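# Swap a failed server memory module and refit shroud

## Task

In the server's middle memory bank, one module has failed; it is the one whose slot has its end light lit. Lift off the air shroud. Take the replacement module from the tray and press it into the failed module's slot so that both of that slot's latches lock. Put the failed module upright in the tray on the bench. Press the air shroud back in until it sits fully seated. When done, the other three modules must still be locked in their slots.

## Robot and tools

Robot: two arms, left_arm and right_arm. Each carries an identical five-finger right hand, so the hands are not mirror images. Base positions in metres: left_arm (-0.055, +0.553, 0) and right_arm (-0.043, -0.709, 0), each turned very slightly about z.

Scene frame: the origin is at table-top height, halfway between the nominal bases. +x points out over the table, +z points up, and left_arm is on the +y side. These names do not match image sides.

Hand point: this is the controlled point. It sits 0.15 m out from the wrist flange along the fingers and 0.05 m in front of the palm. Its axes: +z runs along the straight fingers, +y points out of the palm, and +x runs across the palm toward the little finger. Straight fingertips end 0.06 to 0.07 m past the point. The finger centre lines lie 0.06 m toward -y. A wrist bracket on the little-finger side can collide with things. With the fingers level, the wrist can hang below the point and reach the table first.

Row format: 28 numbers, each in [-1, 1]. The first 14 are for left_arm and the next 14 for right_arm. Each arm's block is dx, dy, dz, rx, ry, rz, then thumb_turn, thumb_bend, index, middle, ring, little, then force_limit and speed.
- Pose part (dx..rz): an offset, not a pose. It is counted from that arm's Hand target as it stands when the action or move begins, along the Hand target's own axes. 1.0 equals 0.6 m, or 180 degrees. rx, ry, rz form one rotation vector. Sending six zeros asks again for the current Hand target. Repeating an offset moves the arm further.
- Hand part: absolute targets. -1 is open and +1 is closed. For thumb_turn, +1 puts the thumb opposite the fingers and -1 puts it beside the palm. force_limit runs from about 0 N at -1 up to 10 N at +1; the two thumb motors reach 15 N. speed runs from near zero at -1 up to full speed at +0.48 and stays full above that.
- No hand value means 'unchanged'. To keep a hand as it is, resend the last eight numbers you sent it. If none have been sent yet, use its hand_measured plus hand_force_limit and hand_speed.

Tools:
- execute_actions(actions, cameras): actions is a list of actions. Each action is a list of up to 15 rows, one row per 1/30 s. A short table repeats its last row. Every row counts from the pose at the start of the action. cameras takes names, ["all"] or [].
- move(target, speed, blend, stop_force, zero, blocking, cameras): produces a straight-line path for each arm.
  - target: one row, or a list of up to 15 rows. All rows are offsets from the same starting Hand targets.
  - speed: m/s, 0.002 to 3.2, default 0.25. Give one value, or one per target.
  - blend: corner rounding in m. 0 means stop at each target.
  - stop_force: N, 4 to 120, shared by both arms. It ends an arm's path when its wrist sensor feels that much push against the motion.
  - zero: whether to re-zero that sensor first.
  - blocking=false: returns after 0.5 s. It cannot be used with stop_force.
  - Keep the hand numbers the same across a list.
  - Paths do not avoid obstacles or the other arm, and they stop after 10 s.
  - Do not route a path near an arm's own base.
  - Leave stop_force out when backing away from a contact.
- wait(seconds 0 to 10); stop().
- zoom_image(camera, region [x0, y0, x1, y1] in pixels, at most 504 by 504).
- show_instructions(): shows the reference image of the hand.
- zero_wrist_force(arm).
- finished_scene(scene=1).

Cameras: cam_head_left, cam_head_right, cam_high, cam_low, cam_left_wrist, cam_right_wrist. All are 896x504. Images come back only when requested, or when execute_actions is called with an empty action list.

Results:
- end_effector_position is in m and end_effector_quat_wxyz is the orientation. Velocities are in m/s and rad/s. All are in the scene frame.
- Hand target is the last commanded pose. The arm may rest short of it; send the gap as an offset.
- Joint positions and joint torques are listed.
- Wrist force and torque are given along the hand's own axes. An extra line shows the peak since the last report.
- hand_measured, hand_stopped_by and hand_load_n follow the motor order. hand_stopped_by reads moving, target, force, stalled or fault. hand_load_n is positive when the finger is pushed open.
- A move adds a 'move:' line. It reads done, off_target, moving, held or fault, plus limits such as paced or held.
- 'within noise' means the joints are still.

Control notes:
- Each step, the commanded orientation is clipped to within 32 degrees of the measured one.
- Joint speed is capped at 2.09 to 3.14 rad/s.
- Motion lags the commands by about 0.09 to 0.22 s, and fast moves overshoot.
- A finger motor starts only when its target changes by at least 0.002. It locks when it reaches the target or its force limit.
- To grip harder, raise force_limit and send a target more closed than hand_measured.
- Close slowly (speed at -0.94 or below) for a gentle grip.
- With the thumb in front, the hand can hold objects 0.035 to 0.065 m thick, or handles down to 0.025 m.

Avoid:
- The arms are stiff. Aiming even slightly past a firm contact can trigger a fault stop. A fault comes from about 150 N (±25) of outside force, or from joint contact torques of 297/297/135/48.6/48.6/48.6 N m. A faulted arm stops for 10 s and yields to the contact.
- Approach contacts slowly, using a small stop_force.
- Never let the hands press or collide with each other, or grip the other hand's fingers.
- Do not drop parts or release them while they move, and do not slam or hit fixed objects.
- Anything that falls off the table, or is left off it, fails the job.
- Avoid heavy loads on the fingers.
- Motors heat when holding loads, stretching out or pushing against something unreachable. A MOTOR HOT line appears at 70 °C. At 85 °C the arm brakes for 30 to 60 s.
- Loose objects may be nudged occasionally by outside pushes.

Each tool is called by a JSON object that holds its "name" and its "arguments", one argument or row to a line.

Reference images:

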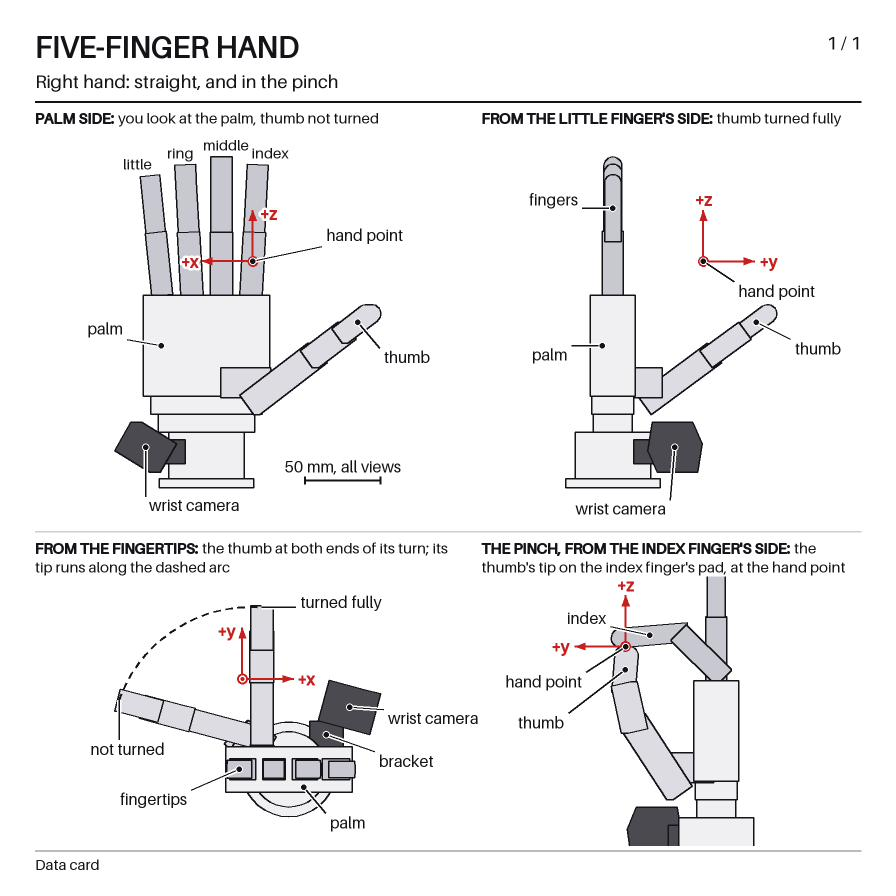

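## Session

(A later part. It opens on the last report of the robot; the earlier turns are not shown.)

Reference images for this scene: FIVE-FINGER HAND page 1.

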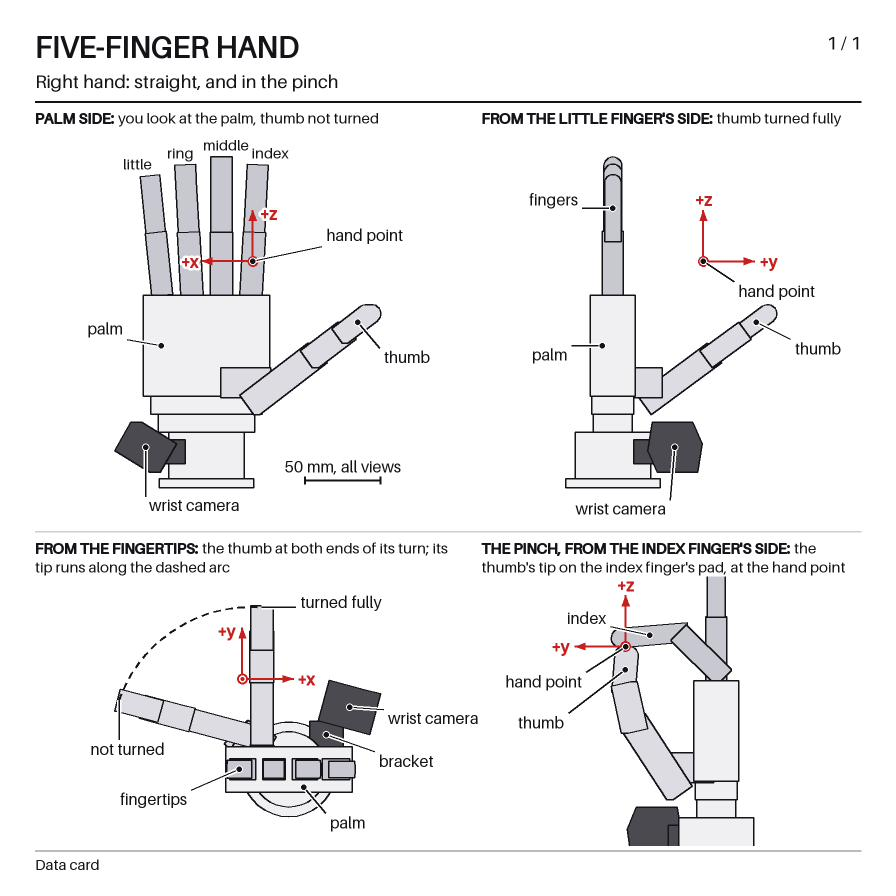

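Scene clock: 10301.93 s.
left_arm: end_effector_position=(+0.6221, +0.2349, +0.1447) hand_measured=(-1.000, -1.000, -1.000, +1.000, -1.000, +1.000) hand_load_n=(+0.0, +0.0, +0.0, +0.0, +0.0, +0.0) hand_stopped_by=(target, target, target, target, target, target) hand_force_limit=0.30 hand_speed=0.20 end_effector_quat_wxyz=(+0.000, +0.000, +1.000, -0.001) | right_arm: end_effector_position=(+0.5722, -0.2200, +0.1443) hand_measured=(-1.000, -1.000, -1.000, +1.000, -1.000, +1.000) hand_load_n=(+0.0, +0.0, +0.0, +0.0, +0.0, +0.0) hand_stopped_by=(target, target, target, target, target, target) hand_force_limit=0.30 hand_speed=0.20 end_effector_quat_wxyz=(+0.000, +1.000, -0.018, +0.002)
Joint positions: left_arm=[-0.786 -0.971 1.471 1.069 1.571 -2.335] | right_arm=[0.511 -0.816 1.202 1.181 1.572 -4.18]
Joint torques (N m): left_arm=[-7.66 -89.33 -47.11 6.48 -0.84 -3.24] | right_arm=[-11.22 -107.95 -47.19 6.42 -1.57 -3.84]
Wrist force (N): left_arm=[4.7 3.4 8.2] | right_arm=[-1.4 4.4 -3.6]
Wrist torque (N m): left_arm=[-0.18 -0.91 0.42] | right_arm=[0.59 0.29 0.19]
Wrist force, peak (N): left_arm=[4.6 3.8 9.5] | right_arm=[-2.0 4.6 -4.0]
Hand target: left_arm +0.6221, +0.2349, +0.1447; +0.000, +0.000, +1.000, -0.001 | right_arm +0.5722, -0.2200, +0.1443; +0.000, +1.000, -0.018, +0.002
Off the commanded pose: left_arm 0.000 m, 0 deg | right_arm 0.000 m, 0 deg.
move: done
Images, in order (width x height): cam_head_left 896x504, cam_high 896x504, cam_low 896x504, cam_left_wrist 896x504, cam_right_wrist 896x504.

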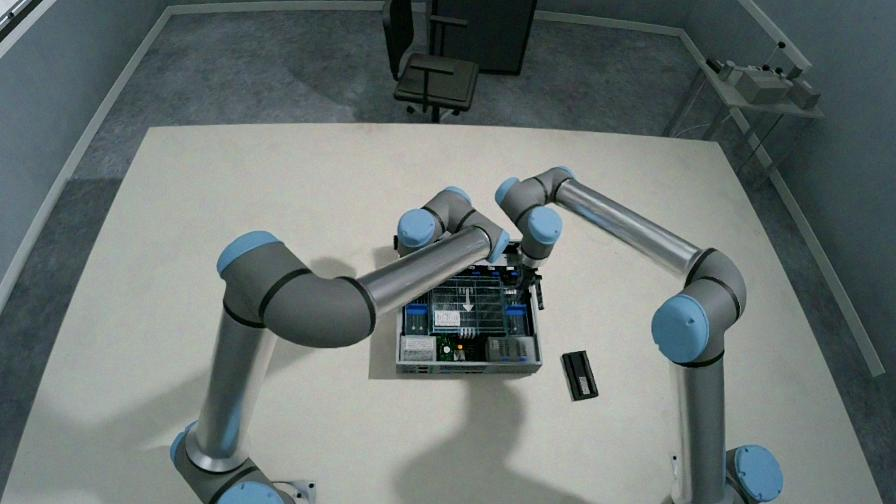

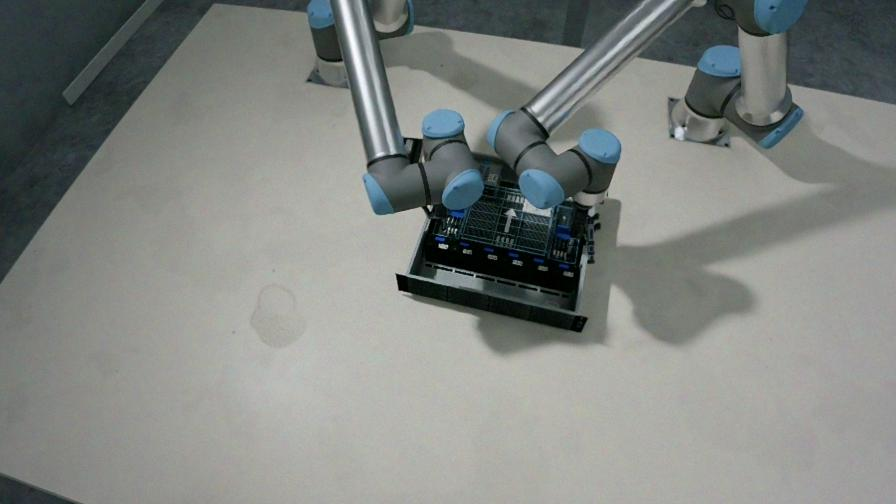

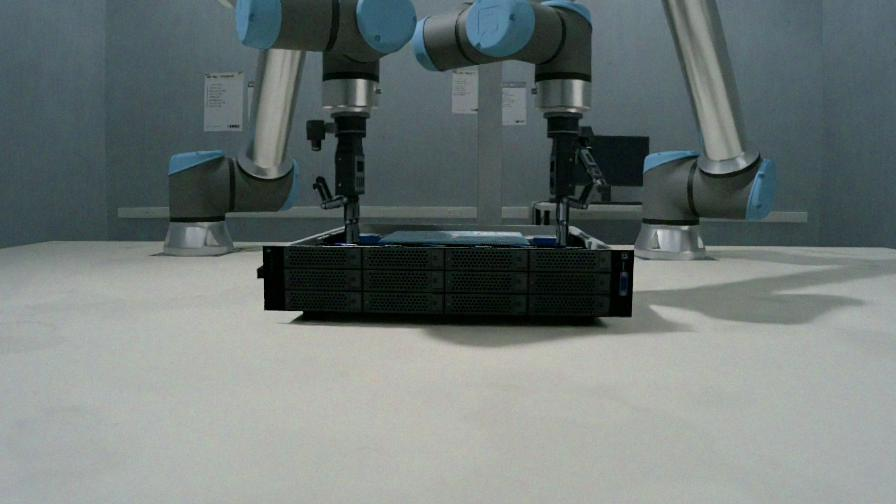

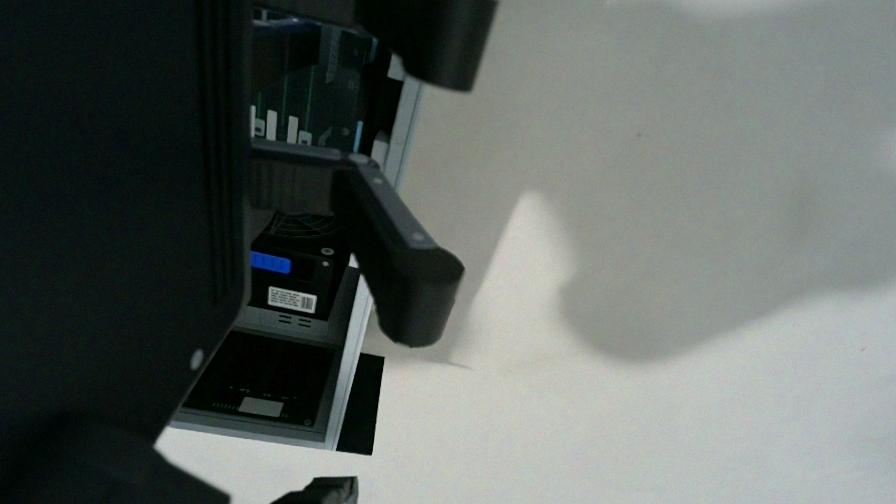

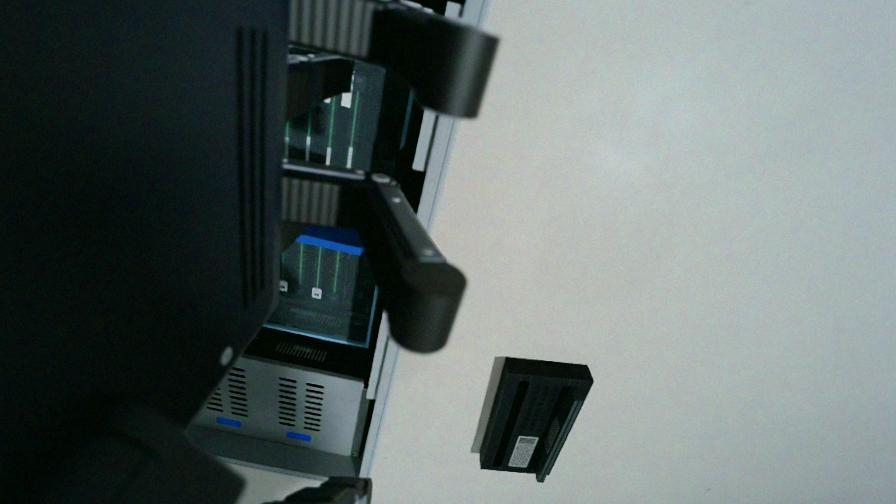

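{"name": "zoom_image", "arguments": {
  "camera": "cam_head_left",
  "region": [460, 240, 560, 350]
}}

{"name": "zoom_image", "arguments": {
  "camera": "cam_left_wrist",
  "region": [240, 0, 460, 220]
}}

{"name": "zoom_image", "arguments": {
  "camera": "cam_right_wrist",
  "region": [270, 40, 490, 260]
}}

Scaled by 4.582 from the camera's 896x504 image, which has a finer 1280x720 frame.

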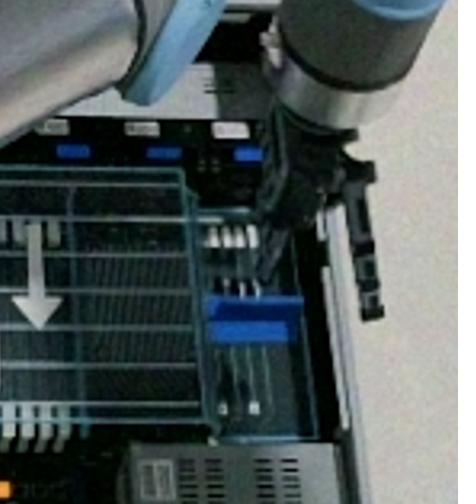

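Scaled by 2.291 from the camera's 896x504 image, which has a finer 1280x720 frame.

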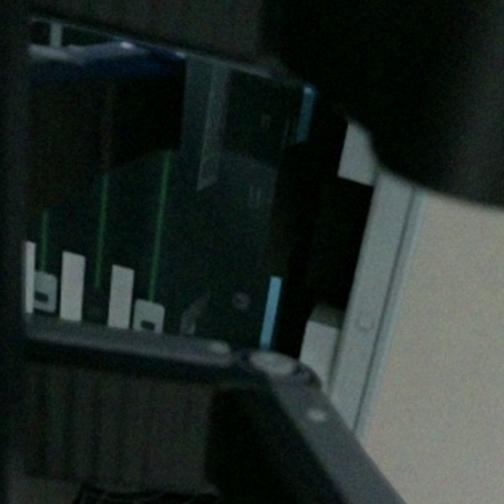

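Scaled by 2.291 from the camera's 896x504 image, which has a finer 1280x720 frame.

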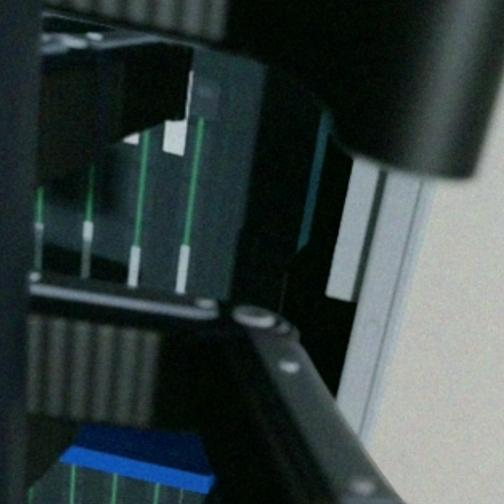

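{"name": "move", "arguments": {
  "target": [0,0,0.04,0,0,0,-1,-1,-1,1,-1,1,0.3,0.2,0,0,0.04,0,0,0,-1,-1,-1,1,-1,1,0.3,0.2],
  "speed": 0.008,
  "stop_force": 8
}}

Scene clock: 10311.40 s.
left_arm: end_effector_position=(+0.6221, +0.2349, +0.1303) hand_measured=(-1.000, -1.000, -1.000, +1.000, -1.000, +1.000) hand_load_n=(+0.0, +0.0, -0.5, +0.0, +0.0, +0.0) hand_stopped_by=(target, target, target, target, target, target) hand_force_limit=0.30 hand_speed=0.20 end_effector_quat_wxyz=(+0.000, +0.000, +1.000, -0.001) | right_arm: end_effector_position=(+0.5723, -0.2200, +0.1314) hand_measured=(-1.000, -1.000, -1.000, +1.000, -1.000, +1.000) hand_load_n=(+0.0, +0.0, +0.0, +0.5, +0.0, +0.0) hand_stopped_by=(target, target, target, target, target, target) hand_force_limit=0.30 hand_speed=0.20 end_effector_quat_wxyz=(+0.000, +1.000, -0.018, +0.002)
Joint positions: left_arm=[-0.786 -0.959 1.48 1.048 1.571 -2.335] | right_arm=[0.511 -0.808 1.211 1.164 1.572 -4.18]
Joint torques (N m): left_arm=[-9.44 -80.19 -42.41 4.5 1.48 -3.17] | right_arm=[-10.84 -98.01 -42.21 4.92 -1.07 -3.95]
Wrist force (N): left_arm=[5.1 3.9 -3.5] | right_arm=[-1.6 4.3 -15.5]
Wrist torque (N m): left_arm=[0.59 -0.50 0.47] | right_arm=[1.28 0.56 0.16]
Wrist force, peak (N): left_arm=[4.8 3.7 9.0] | right_arm=[-1.7 4.7 -20.2]
Hand target: left_arm +0.6221, +0.2349, +0.1303; +0.000, +0.000, +1.000, -0.001 (not the last commanded pose) | right_arm +0.5723, -0.2200, +0.1314; +0.000, +1.000, -0.018, +0.002 (not the last commanded pose)
Off the commanded pose: left_arm 0.010 m, 0 deg | right_arm 0.011 m, 0 deg.
move: contact (left_arm, right_arm)

{"name": "move", "arguments": {
  "target": [0,0,0.02,0,0,0,-1,-1,-1,1,-1,1,0.3,0.2,0,0,0.02,0,0,0,-1,-1,-1,1,-1,1,0.3,0.2],
  "speed": 0.004,
  "stop_force": 15,
  "cameras": ["cam_low"]
}}

Scene clock: 10317.23 s.
left_arm: end_effector_position=(+0.6222, +0.2348, +0.1297) hand_measured=(-1.000, -1.000, -1.000, +1.000, -1.000, +1.000) hand_load_n=(+0.0, +0.0, -0.5, +0.0, -1.0, +0.0) hand_stopped_by=(target, target, target, target, target, target) hand_force_limit=0.30 hand_speed=0.20 end_effector_quat_wxyz=(+0.000, +0.000, +1.000, -0.001) | right_arm: end_effector_position=(+0.5723, -0.2200, +0.1309) hand_measured=(-1.000, -1.000, -1.000, +1.000, -1.000, +1.000) hand_load_n=(+0.0, +0.0, -0.5, +0.0, -0.5, +0.0) hand_stopped_by=(target, target, target, target, target, target) hand_force_limit=0.30 hand_speed=0.20 end_effector_quat_wxyz=(-0.001, +1.000, -0.018, +0.002)
Joint positions: left_arm=[-0.786 -0.958 1.48 1.047 1.571 -2.335] | right_arm=[0.511 -0.807 1.211 1.163 1.572 -4.18]
Joint torques (N m): left_arm=[-7.21 -63.61 -35.11 1.91 1.3 -2.75] | right_arm=[-10.14 -70.04 -35.83 1.52 0.39 -3.56]
Wrist force (N): left_arm=[7.8 4.4 -24.1] | right_arm=[-4.0 5.0 -34.9]
Wrist torque (N m): left_arm=[1.72 0.08 0.64] | right_arm=[2.39 0.68 0.03]
Wrist force, peak (N): left_arm=[7.6 4.5 -24.7] | right_arm=[-4.8 4.9 -36.2]
Hand target: left_arm +0.6222, +0.2348, +0.1297; +0.000, +0.000, +1.000, -0.001 (not the last commanded pose) | right_arm +0.5723, -0.2200, +0.1308; -0.001, +1.000, -0.018, +0.002 (not the last commanded pose)
Off the commanded pose: left_arm 0.011 m, 0 deg | right_arm 0.011 m, 0 deg.
move: contact (left_arm, right_arm)
Images, in order (width x height): cam_low 896x504.

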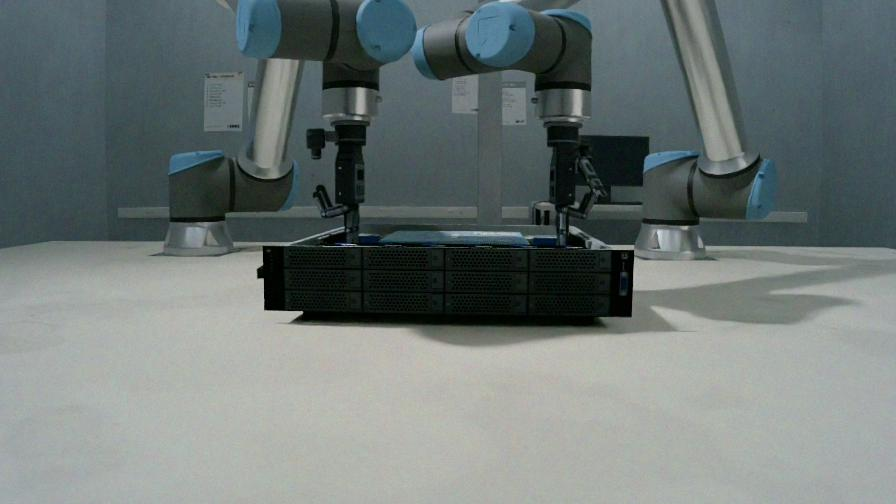

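{"name": "move", "arguments": {
  "target": [0,0,0.02,0,0,0,-1,-1,-1,1,-1,1,0.3,0.2,0,0,0.02,0,0,0,-1,-1,-1,1,-1,1,0.3,0.2],
  "speed": 0.004,
  "stop_force": 15,
  "cameras": ["cam_low"]
}}

Scene clock: 10321.47 s.
left_arm: end_effector_position=(+0.6223, +0.2348, +0.1292) hand_measured=(-1.000, -1.000, -1.000, +1.000, -1.000, +1.000) hand_load_n=(+0.0, +0.0, -1.0, +0.0, -2.0, +0.0) hand_stopped_by=(target, target, target, target, target, target) hand_force_limit=0.30 hand_speed=0.20 end_effector_quat_wxyz=(+0.000, +0.000, +1.000, -0.001) | right_arm: end_effector_position=(+0.5724, -0.2199, +0.1304) hand_measured=(-1.000, -1.000, -1.000, +1.000, -1.000, +1.000) hand_load_n=(+0.0, +0.0, -1.0, +0.0, -1.0, +0.0) hand_stopped_by=(target, target, target, target, target, target) hand_force_limit=0.30 hand_speed=0.20 end_effector_quat_wxyz=(-0.001, +1.000, -0.018, +0.002)
Joint positions: left_arm=[-0.786 -0.958 1.481 1.047 1.571 -2.335] | right_arm=[0.511 -0.807 1.211 1.162 1.572 -4.18]
Joint torques (N m): left_arm=[-6.96 -49.22 -28.13 -1.63 0.56 -3.27] | right_arm=[-8.91 -60.99 -28.59 -1.93 0.3 -3.91]
Wrist force (N): left_arm=[12.4 5.5 -43.1] | right_arm=[-6.9 5.7 -55.0]
Wrist torque (N m): left_arm=[2.82 0.75 0.94] | right_arm=[3.55 0.85 -0.13]
Wrist force, peak (N): left_arm=[12.2 5.8 -43.7] | right_arm=[-7.6 5.9 -55.9]
Hand target: left_arm +0.6223, +0.2347, +0.1292; +0.000, +0.000, +1.000, -0.001 (not the last commanded pose) | right_arm +0.5724, -0.2199, +0.1304; -0.001, +1.000, -0.018, +0.002 (not the last commanded pose)
Off the commanded pose: left_arm 0.012 m, 0 deg | right_arm 0.012 m, 0 deg.
move: contact (left_arm, right_arm)
Images, in order (width x height): cam_low 896x504.

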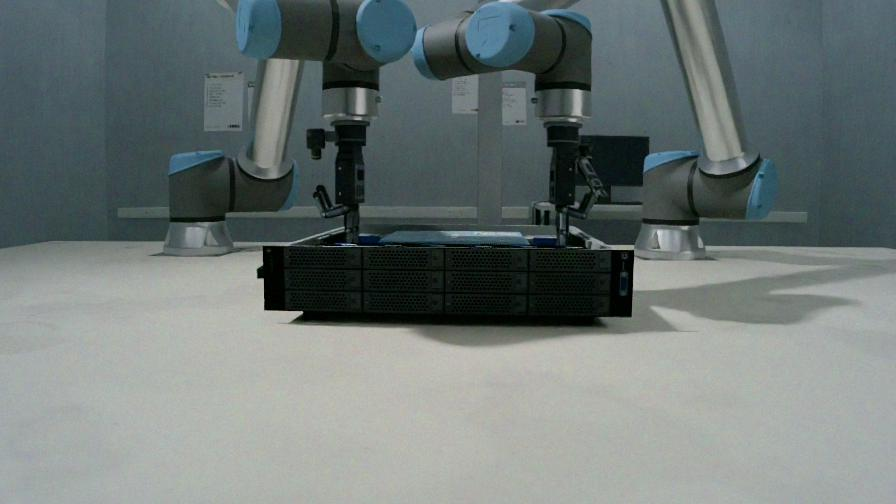

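{"name": "zoom_image", "arguments": {
  "camera": "cam_low",
  "region": [310, 210, 400, 260]
}}

{"name": "zoom_image", "arguments": {
  "camera": "cam_low",
  "region": [510, 210, 600, 260]
}}

Scaled by 5.600 from the camera's 896x504 image, which has a finer 1280x720 frame.

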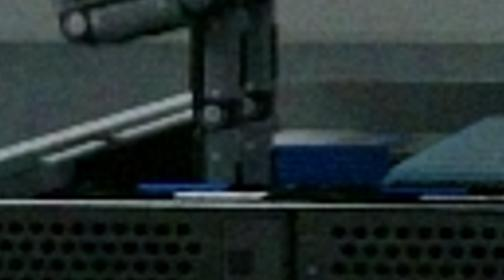

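Scaled by 5.600 from the camera's 896x504 image, which has a finer 1280x720 frame.

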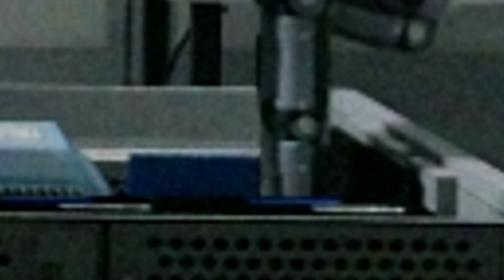

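{"name": "move", "arguments": {
  "target": [
    [0,0,-0.085,0,0,0,-1,-1,-1,1,-1,1,0.3,0.2,0,0,-0.085,0,0,0,-1,-1,-1,1,-1,1,0.3,0.2],
    [0.162,0,-0.085,0,0,0,-1,-1,-1,1,-1,1,0.3,0.2,-0.1625,0,-0.085,0,0,0,-1,-1,-1,1,-1,1,0.3,0.2]
  ],
  "speed": 0.08,
  "cameras": ["cam_low","cam_head_left","cam_high","cam_left_wrist","cam_right_wrist"]
}}

Scene clock: 10357.83 s.
left_arm: end_effector_position=(+0.5250, +0.2348, +0.1801) hand_measured=(-1.000, -1.000, -1.000, +1.000, -1.000, +1.000) hand_load_n=(+0.0, +0.0, +0.0, +0.0, +0.0, +0.0) hand_stopped_by=(target, target, target, target, target, target) hand_force_limit=0.30 hand_speed=0.20 end_effector_quat_wxyz=(+0.000, +0.000, +1.000, -0.001) | right_arm: end_effector_position=(+0.4747, -0.2164, +0.1810) hand_measured=(-1.000, -1.000, -1.000, +1.000, -1.000, +1.000) hand_load_n=(+0.0, +0.0, +0.0, +0.0, +0.0, +0.0) hand_stopped_by=(target, target, target, target, target, target) hand_force_limit=0.30 hand_speed=0.20 end_effector_quat_wxyz=(-0.001, +1.000, -0.018, +0.002)
Joint positions: left_arm=[-0.889 -1.12 1.641 1.048 1.571 -2.439] | right_arm=[0.577 -0.952 1.368 1.15 1.572 -4.114]
Joint torques (N m): left_arm=[6.05 -57.06 -46.98 6.54 -1.77 4.13] | right_arm=[-12.14 -73.5 -46.2 7.1 1.81 -4.71]
Wrist force (N): left_arm=[4.4 4.1 8.5] | right_arm=[-2.1 4.7 -4.6]
Wrist torque (N m): left_arm=[-0.08 -0.85 0.35] | right_arm=[0.70 0.57 0.20]
Wrist force, peak (N): left_arm=[12.1 5.2 -43.5] | right_arm=[-7.0 5.7 -55.2]
Hand target: left_arm +0.5250, +0.2348, +0.1801; +0.000, +0.000, +1.000, -0.001 | right_arm +0.4747, -0.2164, +0.1810; -0.001, +1.000, -0.018, +0.002
Off the commanded pose: left_arm 0.000 m, 0 deg | right_arm 0.000 m, 0 deg.
move: done
Images, in order (width x height): cam_head_left 896x504, cam_high 896x504, cam_low 896x504, cam_left_wrist 896x504, cam_right_wrist 896x504.

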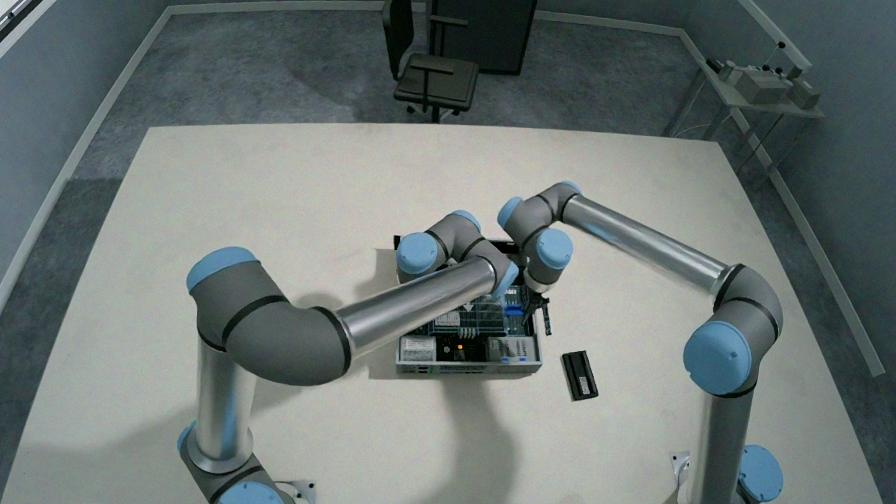

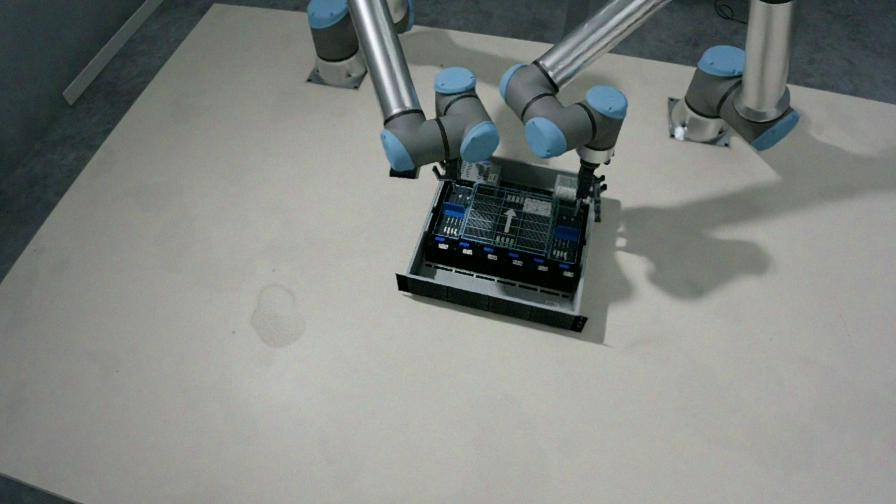

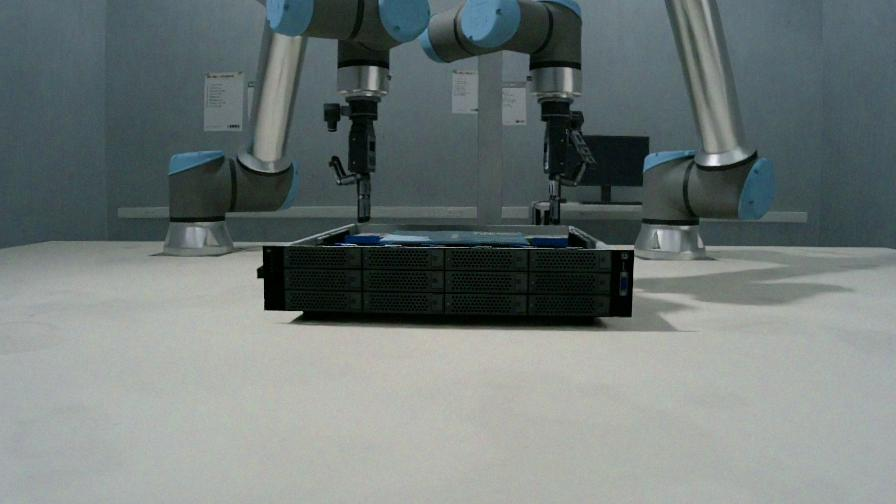

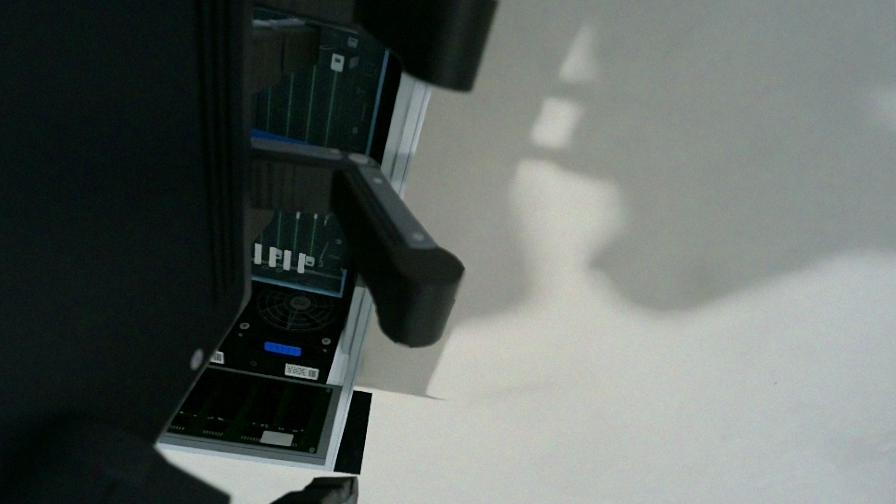

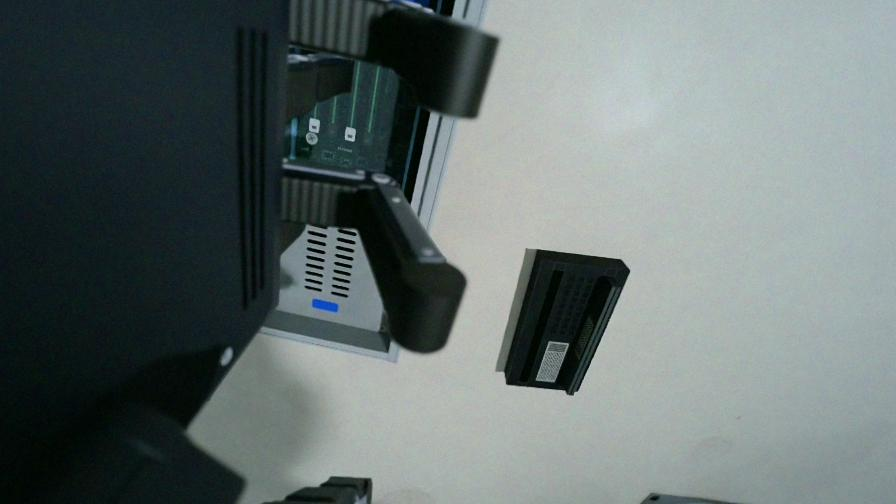

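{"name": "move", "arguments": {
  "target": [
    [-0.00667,0,0,0,0,0,-1,-1,-1,1,-1,1,0.3,0.2,0.01,0,0,0,0,0,-1,-1,-1,1,-1,1,0.3,0.2],
    [-0.00667,0,0.06,0,0,0,-1,-1,-1,1,-1,1,0.3,0.2,0.01,0,0.06,0,0,0,-1,-1,-1,1,-1,1,0.3,0.2],
    [-0.00667,0,0.095,0,0,0,-1,-1,-1,1,-1,1,0.3,0.2,0.01,0,0.095,0,0,0,-1,-1,-1,1,-1,1,0.3,0.2]
  ],
  "speed": [0.03,0.04,0.008],
  "stop_force": 8,
  "cameras": ["cam_low"]
}}

Scene clock: 10370.60 s.
left_arm: end_effector_position=(+0.5291, +0.2347, +0.1302) hand_measured=(-1.000, -1.000, -1.000, +1.000, -1.000, +1.000) hand_load_n=(+0.0, +0.0, +0.0, +0.0, -0.5, +0.0) hand_stopped_by=(target, target, target, target, target, target) hand_force_limit=0.30 hand_speed=0.20 end_effector_quat_wxyz=(+0.000, +0.000, +1.000, -0.001) | right_arm: end_effector_position=(+0.4809, -0.2166, +0.1312) hand_measured=(-1.000, -1.000, -1.000, +1.000, -1.000, +1.000) hand_load_n=(+0.0, +0.0, +0.0, +0.0, +0.0, +0.0) hand_stopped_by=(target, target, target, target, target, target) hand_force_limit=0.30 hand_speed=0.20 end_effector_quat_wxyz=(-0.001, +1.000, -0.018, +0.002)
Joint positions: left_arm=[-0.884 -1.071 1.668 0.973 1.571 -2.434] | right_arm=[0.573 -0.91 1.392 1.084 1.572 -4.119]
Joint torques (N m): left_arm=[-9.13 -72.49 -40.61 4.68 0.21 -3.4] | right_arm=[1.78 -90.57 -41.3 5.04 -0.8 -2.79]
Wrist force (N): left_arm=[5.8 4.4 -3.3] | right_arm=[-1.8 5.0 -15.2]
Wrist torque (N m): left_arm=[0.61 -0.68 0.46] | right_arm=[1.30 0.66 0.21]
Wrist force, peak (N): left_arm=[6.2 4.5 -9.0] | right_arm=[-2.8 5.0 -20.8]
Hand target: left_arm +0.5291, +0.2347, +0.1302; +0.000, +0.000, +1.000, -0.001 (not the last commanded pose) | right_arm +0.4809, -0.2166, +0.1312; -0.001, +1.000, -0.018, +0.002 (not the last commanded pose)
Off the commanded pose: left_arm 0.007 m, 0 deg | right_arm 0.007 m, 0 deg.
move: contact (left_arm, right_arm); path passed 2 of 3 targets
Images, in order (width x height): cam_low 896x504.

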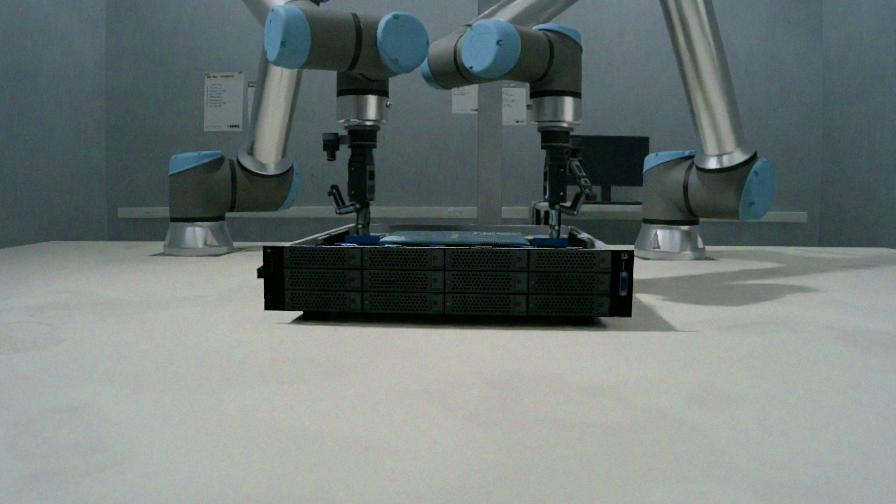

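{"name": "move", "arguments": {
  "target": [0,0,0.02,0,0,0,-1,-1,-1,1,-1,1,0.3,0.2,0,0,0.02,0,0,0,-1,-1,-1,1,-1,1,0.3,0.2],
  "speed": 0.004,
  "stop_force": 15
}}

Scene clock: 10375.17 s.
left_arm: end_effector_position=(+0.5292, +0.2346, +0.1296) hand_measured=(-1.000, -1.000, -1.000, +1.000, -1.000, +1.000) hand_load_n=(+0.0, +0.0, -0.5, +0.0, -1.0, +0.0) hand_stopped_by=(target, target, target, target, target, target) hand_force_limit=0.30 hand_speed=0.20 end_effector_quat_wxyz=(+0.000, +0.000, +1.000, -0.001) | right_arm: end_effector_position=(+0.4810, -0.2165, +0.1307) hand_measured=(-1.000, -1.000, -1.000, +1.000, -1.000, +1.000) hand_load_n=(+0.0, +0.0, -0.5, +0.5, -0.5, +0.0) hand_stopped_by=(target, target, target, target, target, target) hand_force_limit=0.30 hand_speed=0.20 end_effector_quat_wxyz=(-0.001, +1.000, -0.018, +0.002)
Joint positions: left_arm=[-0.884 -1.071 1.668 0.972 1.571 -2.434] | right_arm=[0.573 -0.909 1.392 1.083 1.572 -4.119]
Joint torques (N m): left_arm=[-4.93 -58.56 -35.28 1.62 0.35 -2.79] | right_arm=[0.85 -66.79 -35.01 1.66 -0.83 -2.99]
Wrist force (N): left_arm=[8.2 5.1 -22.0] | right_arm=[-4.8 5.6 -35.4]
Wrist torque (N m): left_arm=[1.66 -0.07 0.61] | right_arm=[2.45 0.80 0.05]
Wrist force, peak (N): left_arm=[8.5 5.1 -23.6] | right_arm=[-5.2 5.7 -36.9]
Hand target: left_arm +0.5292, +0.2346, +0.1296; +0.001, +0.000, +1.000, -0.001 (not the last commanded pose) | right_arm +0.4810, -0.2165, +0.1307; -0.001, +1.000, -0.018, +0.002 (not the last commanded pose)
Off the commanded pose: left_arm 0.011 m, 0 deg | right_arm 0.011 m, 0 deg.
move: contact (left_arm, right_arm)

{"name": "move", "arguments": {
  "target": [0,0,-0.15,0,0,0,-1,-1,-1,1,-1,1,0.3,0.2,0,0,-0.149,0,0,0,-1,-1,-1,1,-1,1,0.3,0.2],
  "speed": 0.1
}}

{"name": "move", "arguments": {
  "target": [
    [-0.0515,-0.0747,0,0.278,0,0,-1,-1,-1,-1,-1,-1,0.3,0.2,0.2192,-0.0775,0,0.278,0,0,-1,-1,-1,-1,-1,-1,0.3,0.2],
    [-0.0515,-0.0747,0.033,0.278,0,0,-1,-1,-1,-1,-1,-1,0.3,0.2,0.2192,-0.0775,0.0338,0.278,0,0,-1,-1,-1,-1,-1,-1,0.3,0.2]
  ],
  "speed": 0.2,
  "cameras": ["cam_low","cam_head_left","cam_high","cam_left_wrist","cam_right_wrist"]
}}

Scene clock: 10422.60 s.
left_arm: end_effector_position=(+0.5292, +0.2347, +0.2197) hand_measured=(-1.000, -1.000, -1.000, +1.000, -1.000, +1.000) hand_load_n=(+0.0, +0.0, +0.0, +0.0, +0.0, +0.0) hand_stopped_by=(target, target, target, target, target, target) hand_force_limit=0.30 hand_speed=0.20 end_effector_quat_wxyz=(+0.001, +0.000, +1.000, -0.001) | right_arm: end_effector_position=(+0.4807, -0.2166, +0.2202) hand_measured=(-1.000, -1.000, -1.000, +1.000, -1.000, +1.000) hand_load_n=(+0.0, +0.0, +0.0, +0.0, +0.0, +0.0) hand_stopped_by=(target, target, target, target, target, target) hand_force_limit=0.30 hand_speed=0.20 end_effector_quat_wxyz=(-0.001, +1.000, -0.018, +0.002)
Joint positions: left_arm=[-0.884 -1.145 1.601 1.113 1.571 -2.434] | right_arm=[0.573 -0.971 1.325 1.212 1.572 -4.119]
Joint torques (N m): left_arm=[6.22 -56.21 -24.47 1.53 -1.11 2.24] | right_arm=[12.97 -73.76 -27.77 0.81 -0.71 2.89]
Wrist force (N): left_arm=[4.8 3.8 9.2] | right_arm=[-1.7 4.4 -4.1]
Wrist torque (N m): left_arm=[-0.14 -0.95 0.39] | right_arm=[0.62 0.42 0.26]
Wrist force, peak (N): left_arm=[8.3 4.8 -22.5] | right_arm=[-4.8 6.1 -35.3]
Hand target: left_arm +0.5291, +0.2348, +0.2196; +0.001, +0.000, +1.000, -0.001 | right_arm +0.4806, -0.2166, +0.2201; -0.001, +1.000, -0.018, +0.002
Off the commanded pose: left_arm 0.000 m, 0 deg | right_arm 0.000 m, 0 deg.
move: done

Scene clock: 10425.53 s.
left_arm: end_effector_position=(+0.5600, +0.1900, +0.2000) hand_measured=(-1.000, -1.000, -1.000, -1.000, -1.000, -1.000) hand_load_n=(+0.0, +0.0, +0.0, +0.0, +0.0, +0.0) hand_stopped_by=(target, target, target, target, target, target) hand_force_limit=0.30 hand_speed=0.20 end_effector_quat_wxyz=(+0.001, +0.000, +0.906, -0.424) | right_arm: end_effector_position=(+0.6138, -0.1750, +0.2005) hand_measured=(-1.000, -1.000, -1.000, -1.000, -1.000, -1.000) hand_load_n=(+0.0, +0.0, +0.0, -0.5, +0.0, +0.0) hand_stopped_by=(target, target, target, target, target, target) hand_force_limit=0.30 hand_speed=0.20 end_effector_quat_wxyz=(-0.423, +0.906, -0.016, +0.010)
Joint positions: left_arm=[-0.633 -1.256 1.763 0.46 2.25 -2.401] | right_arm=[0.283 -0.978 1.392 0.81 0.75 -4.259]
Joint torques (N m): left_arm=[-8.66 -51.35 -43.44 1.67 3.85 -1.4] | right_arm=[11.52 -83.95 -43.15 2.09 -3 -1]
Wrist force (N): left_arm=[4.9 4.5 8.6] | right_arm=[-2.2 2.5 -3.6]
Wrist torque (N m): left_arm=[-0.13 -0.88 0.26] | right_arm=[0.59 0.45 -0.07]
Wrist force, peak (N): left_arm=[4.9 6.6 9.9] | right_arm=[-1.6 4.4 -4.4]
Hand target: left_arm +0.5600, +0.1899, +0.2000; +0.001, +0.000, +0.906, -0.424 | right_arm +0.6138, -0.1749, +0.2005; -0.423, +0.906, -0.015, +0.010
Off the commanded pose: left_arm 0.000 m, 0 deg | right_arm 0.000 m, 0 deg.
move: done
Images, in order (width x height): cam_head_left 896x504, cam_high 896x504, cam_low 896x504, cam_left_wrist 896x504, cam_right_wrist 896x504.

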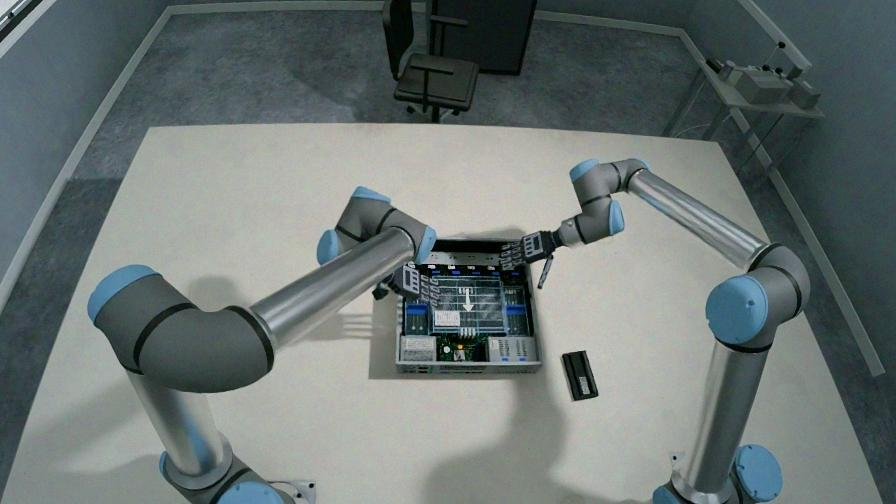

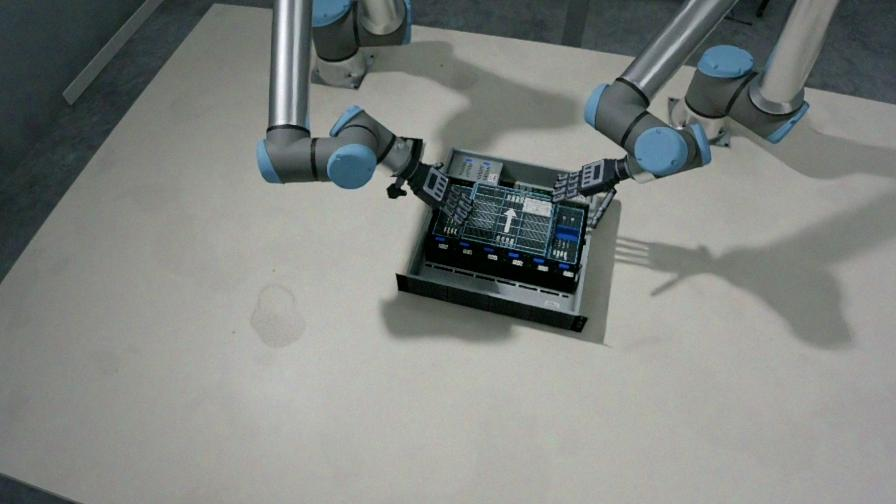

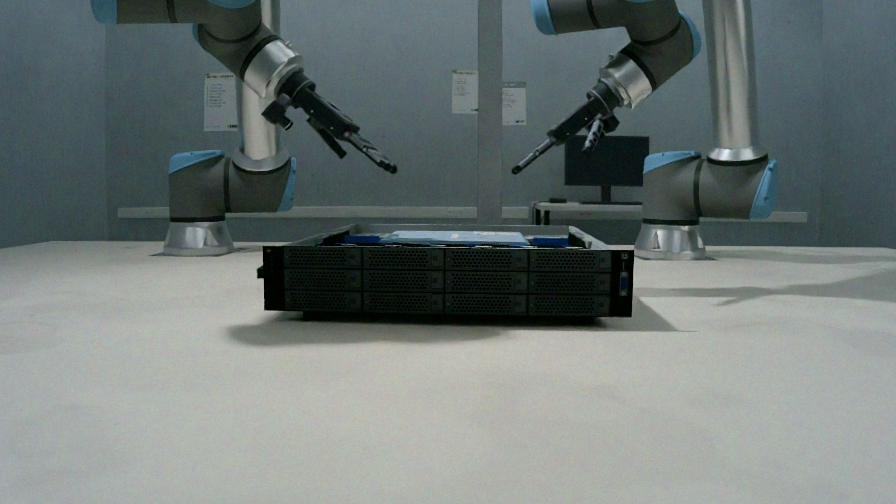

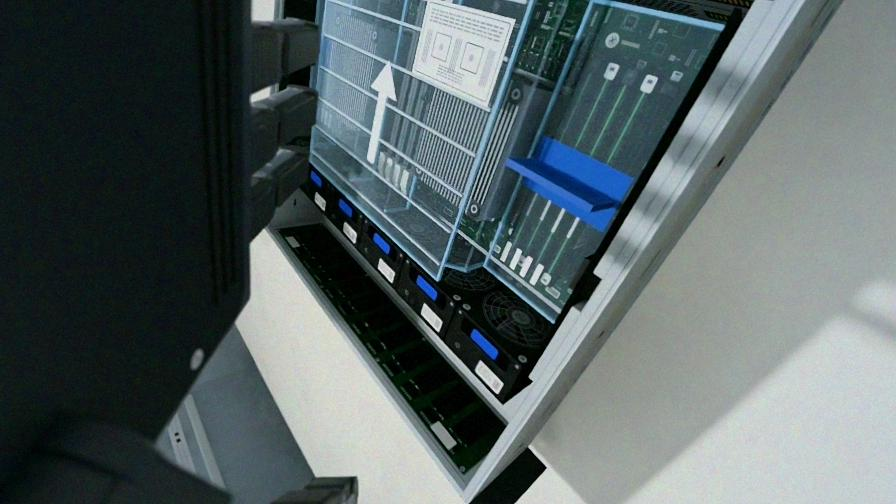

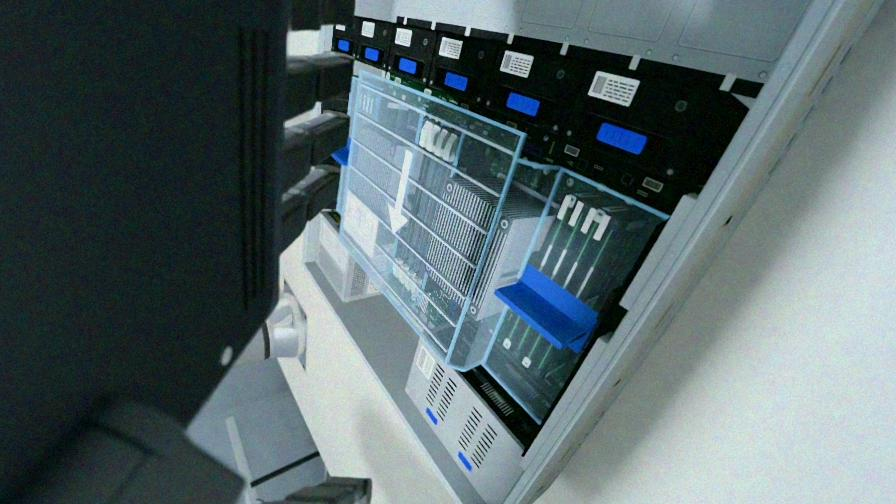

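{"name": "zoom_image", "arguments": {
  "camera": "cam_left_wrist",
  "region": [480, 120, 680, 400]
}}

{"name": "zoom_image", "arguments": {
  "camera": "cam_right_wrist",
  "region": [480, 140, 720, 420]
}}

Scaled by 1.800 from the camera's 896x504 image, which has a finer 1280x720 frame.

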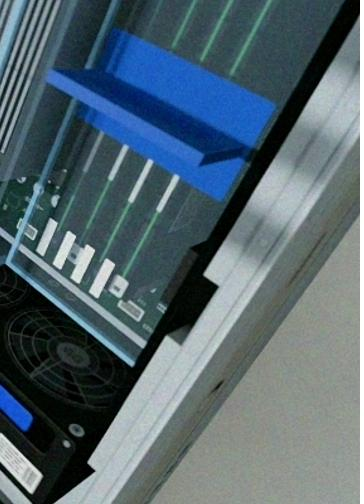

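Scaled by 1.800 from the camera's 896x504 image, which has a finer 1280x720 frame.

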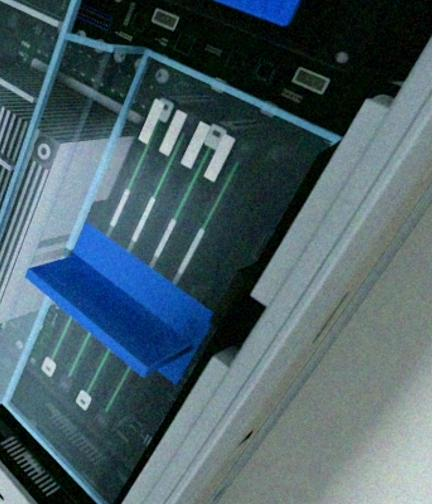

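{"name": "zoom_image", "arguments": {
  "camera": "cam_left_wrist",
  "region": [550, 230, 630, 330]
}}

{"name": "zoom_image", "arguments": {
  "camera": "cam_right_wrist",
  "region": [580, 260, 660, 360]
}}

Scaled by 5.040 from the camera's 896x504 image, which has a finer 1280x720 frame.

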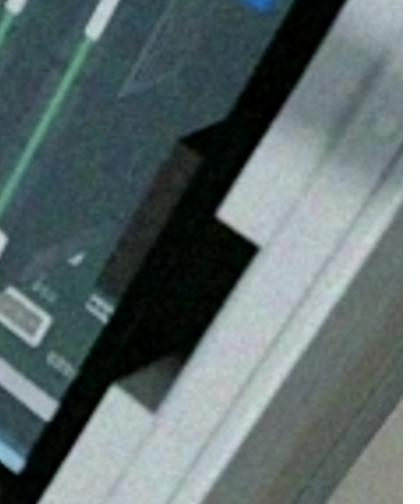

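Scaled by 5.040 from the camera's 896x504 image, which has a finer 1280x720 frame.

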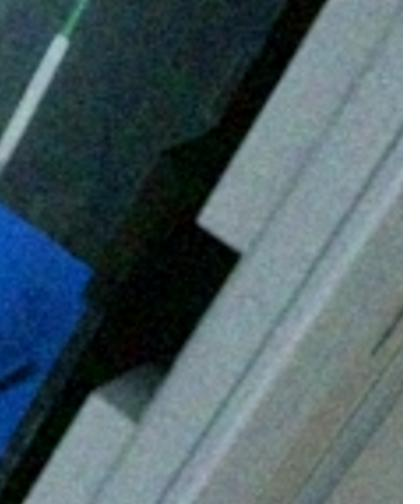

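{"name": "zoom_image", "arguments": {
  "camera": "cam_right_wrist",
  "region": [370, 100, 530, 320]
}}

{"name": "zoom_image", "arguments": {
  "camera": "cam_left_wrist",
  "region": [310, 0, 520, 260]
}}

Scaled by 2.291 from the camera's 896x504 image, which has a finer 1280x720 frame.

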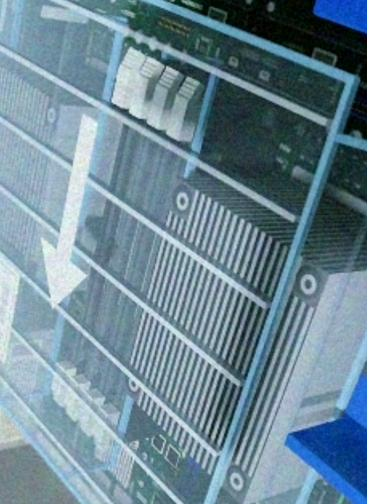

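Scaled by 1.938 from the camera's 896x504 image, which has a finer 1280x720 frame.

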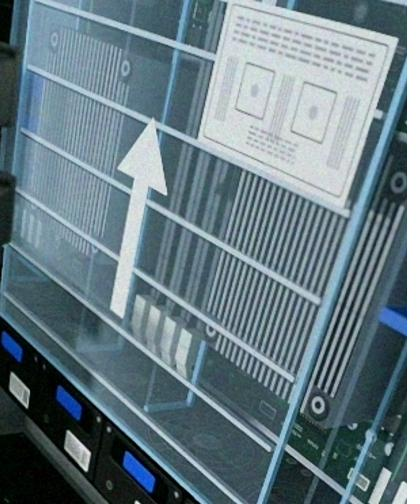

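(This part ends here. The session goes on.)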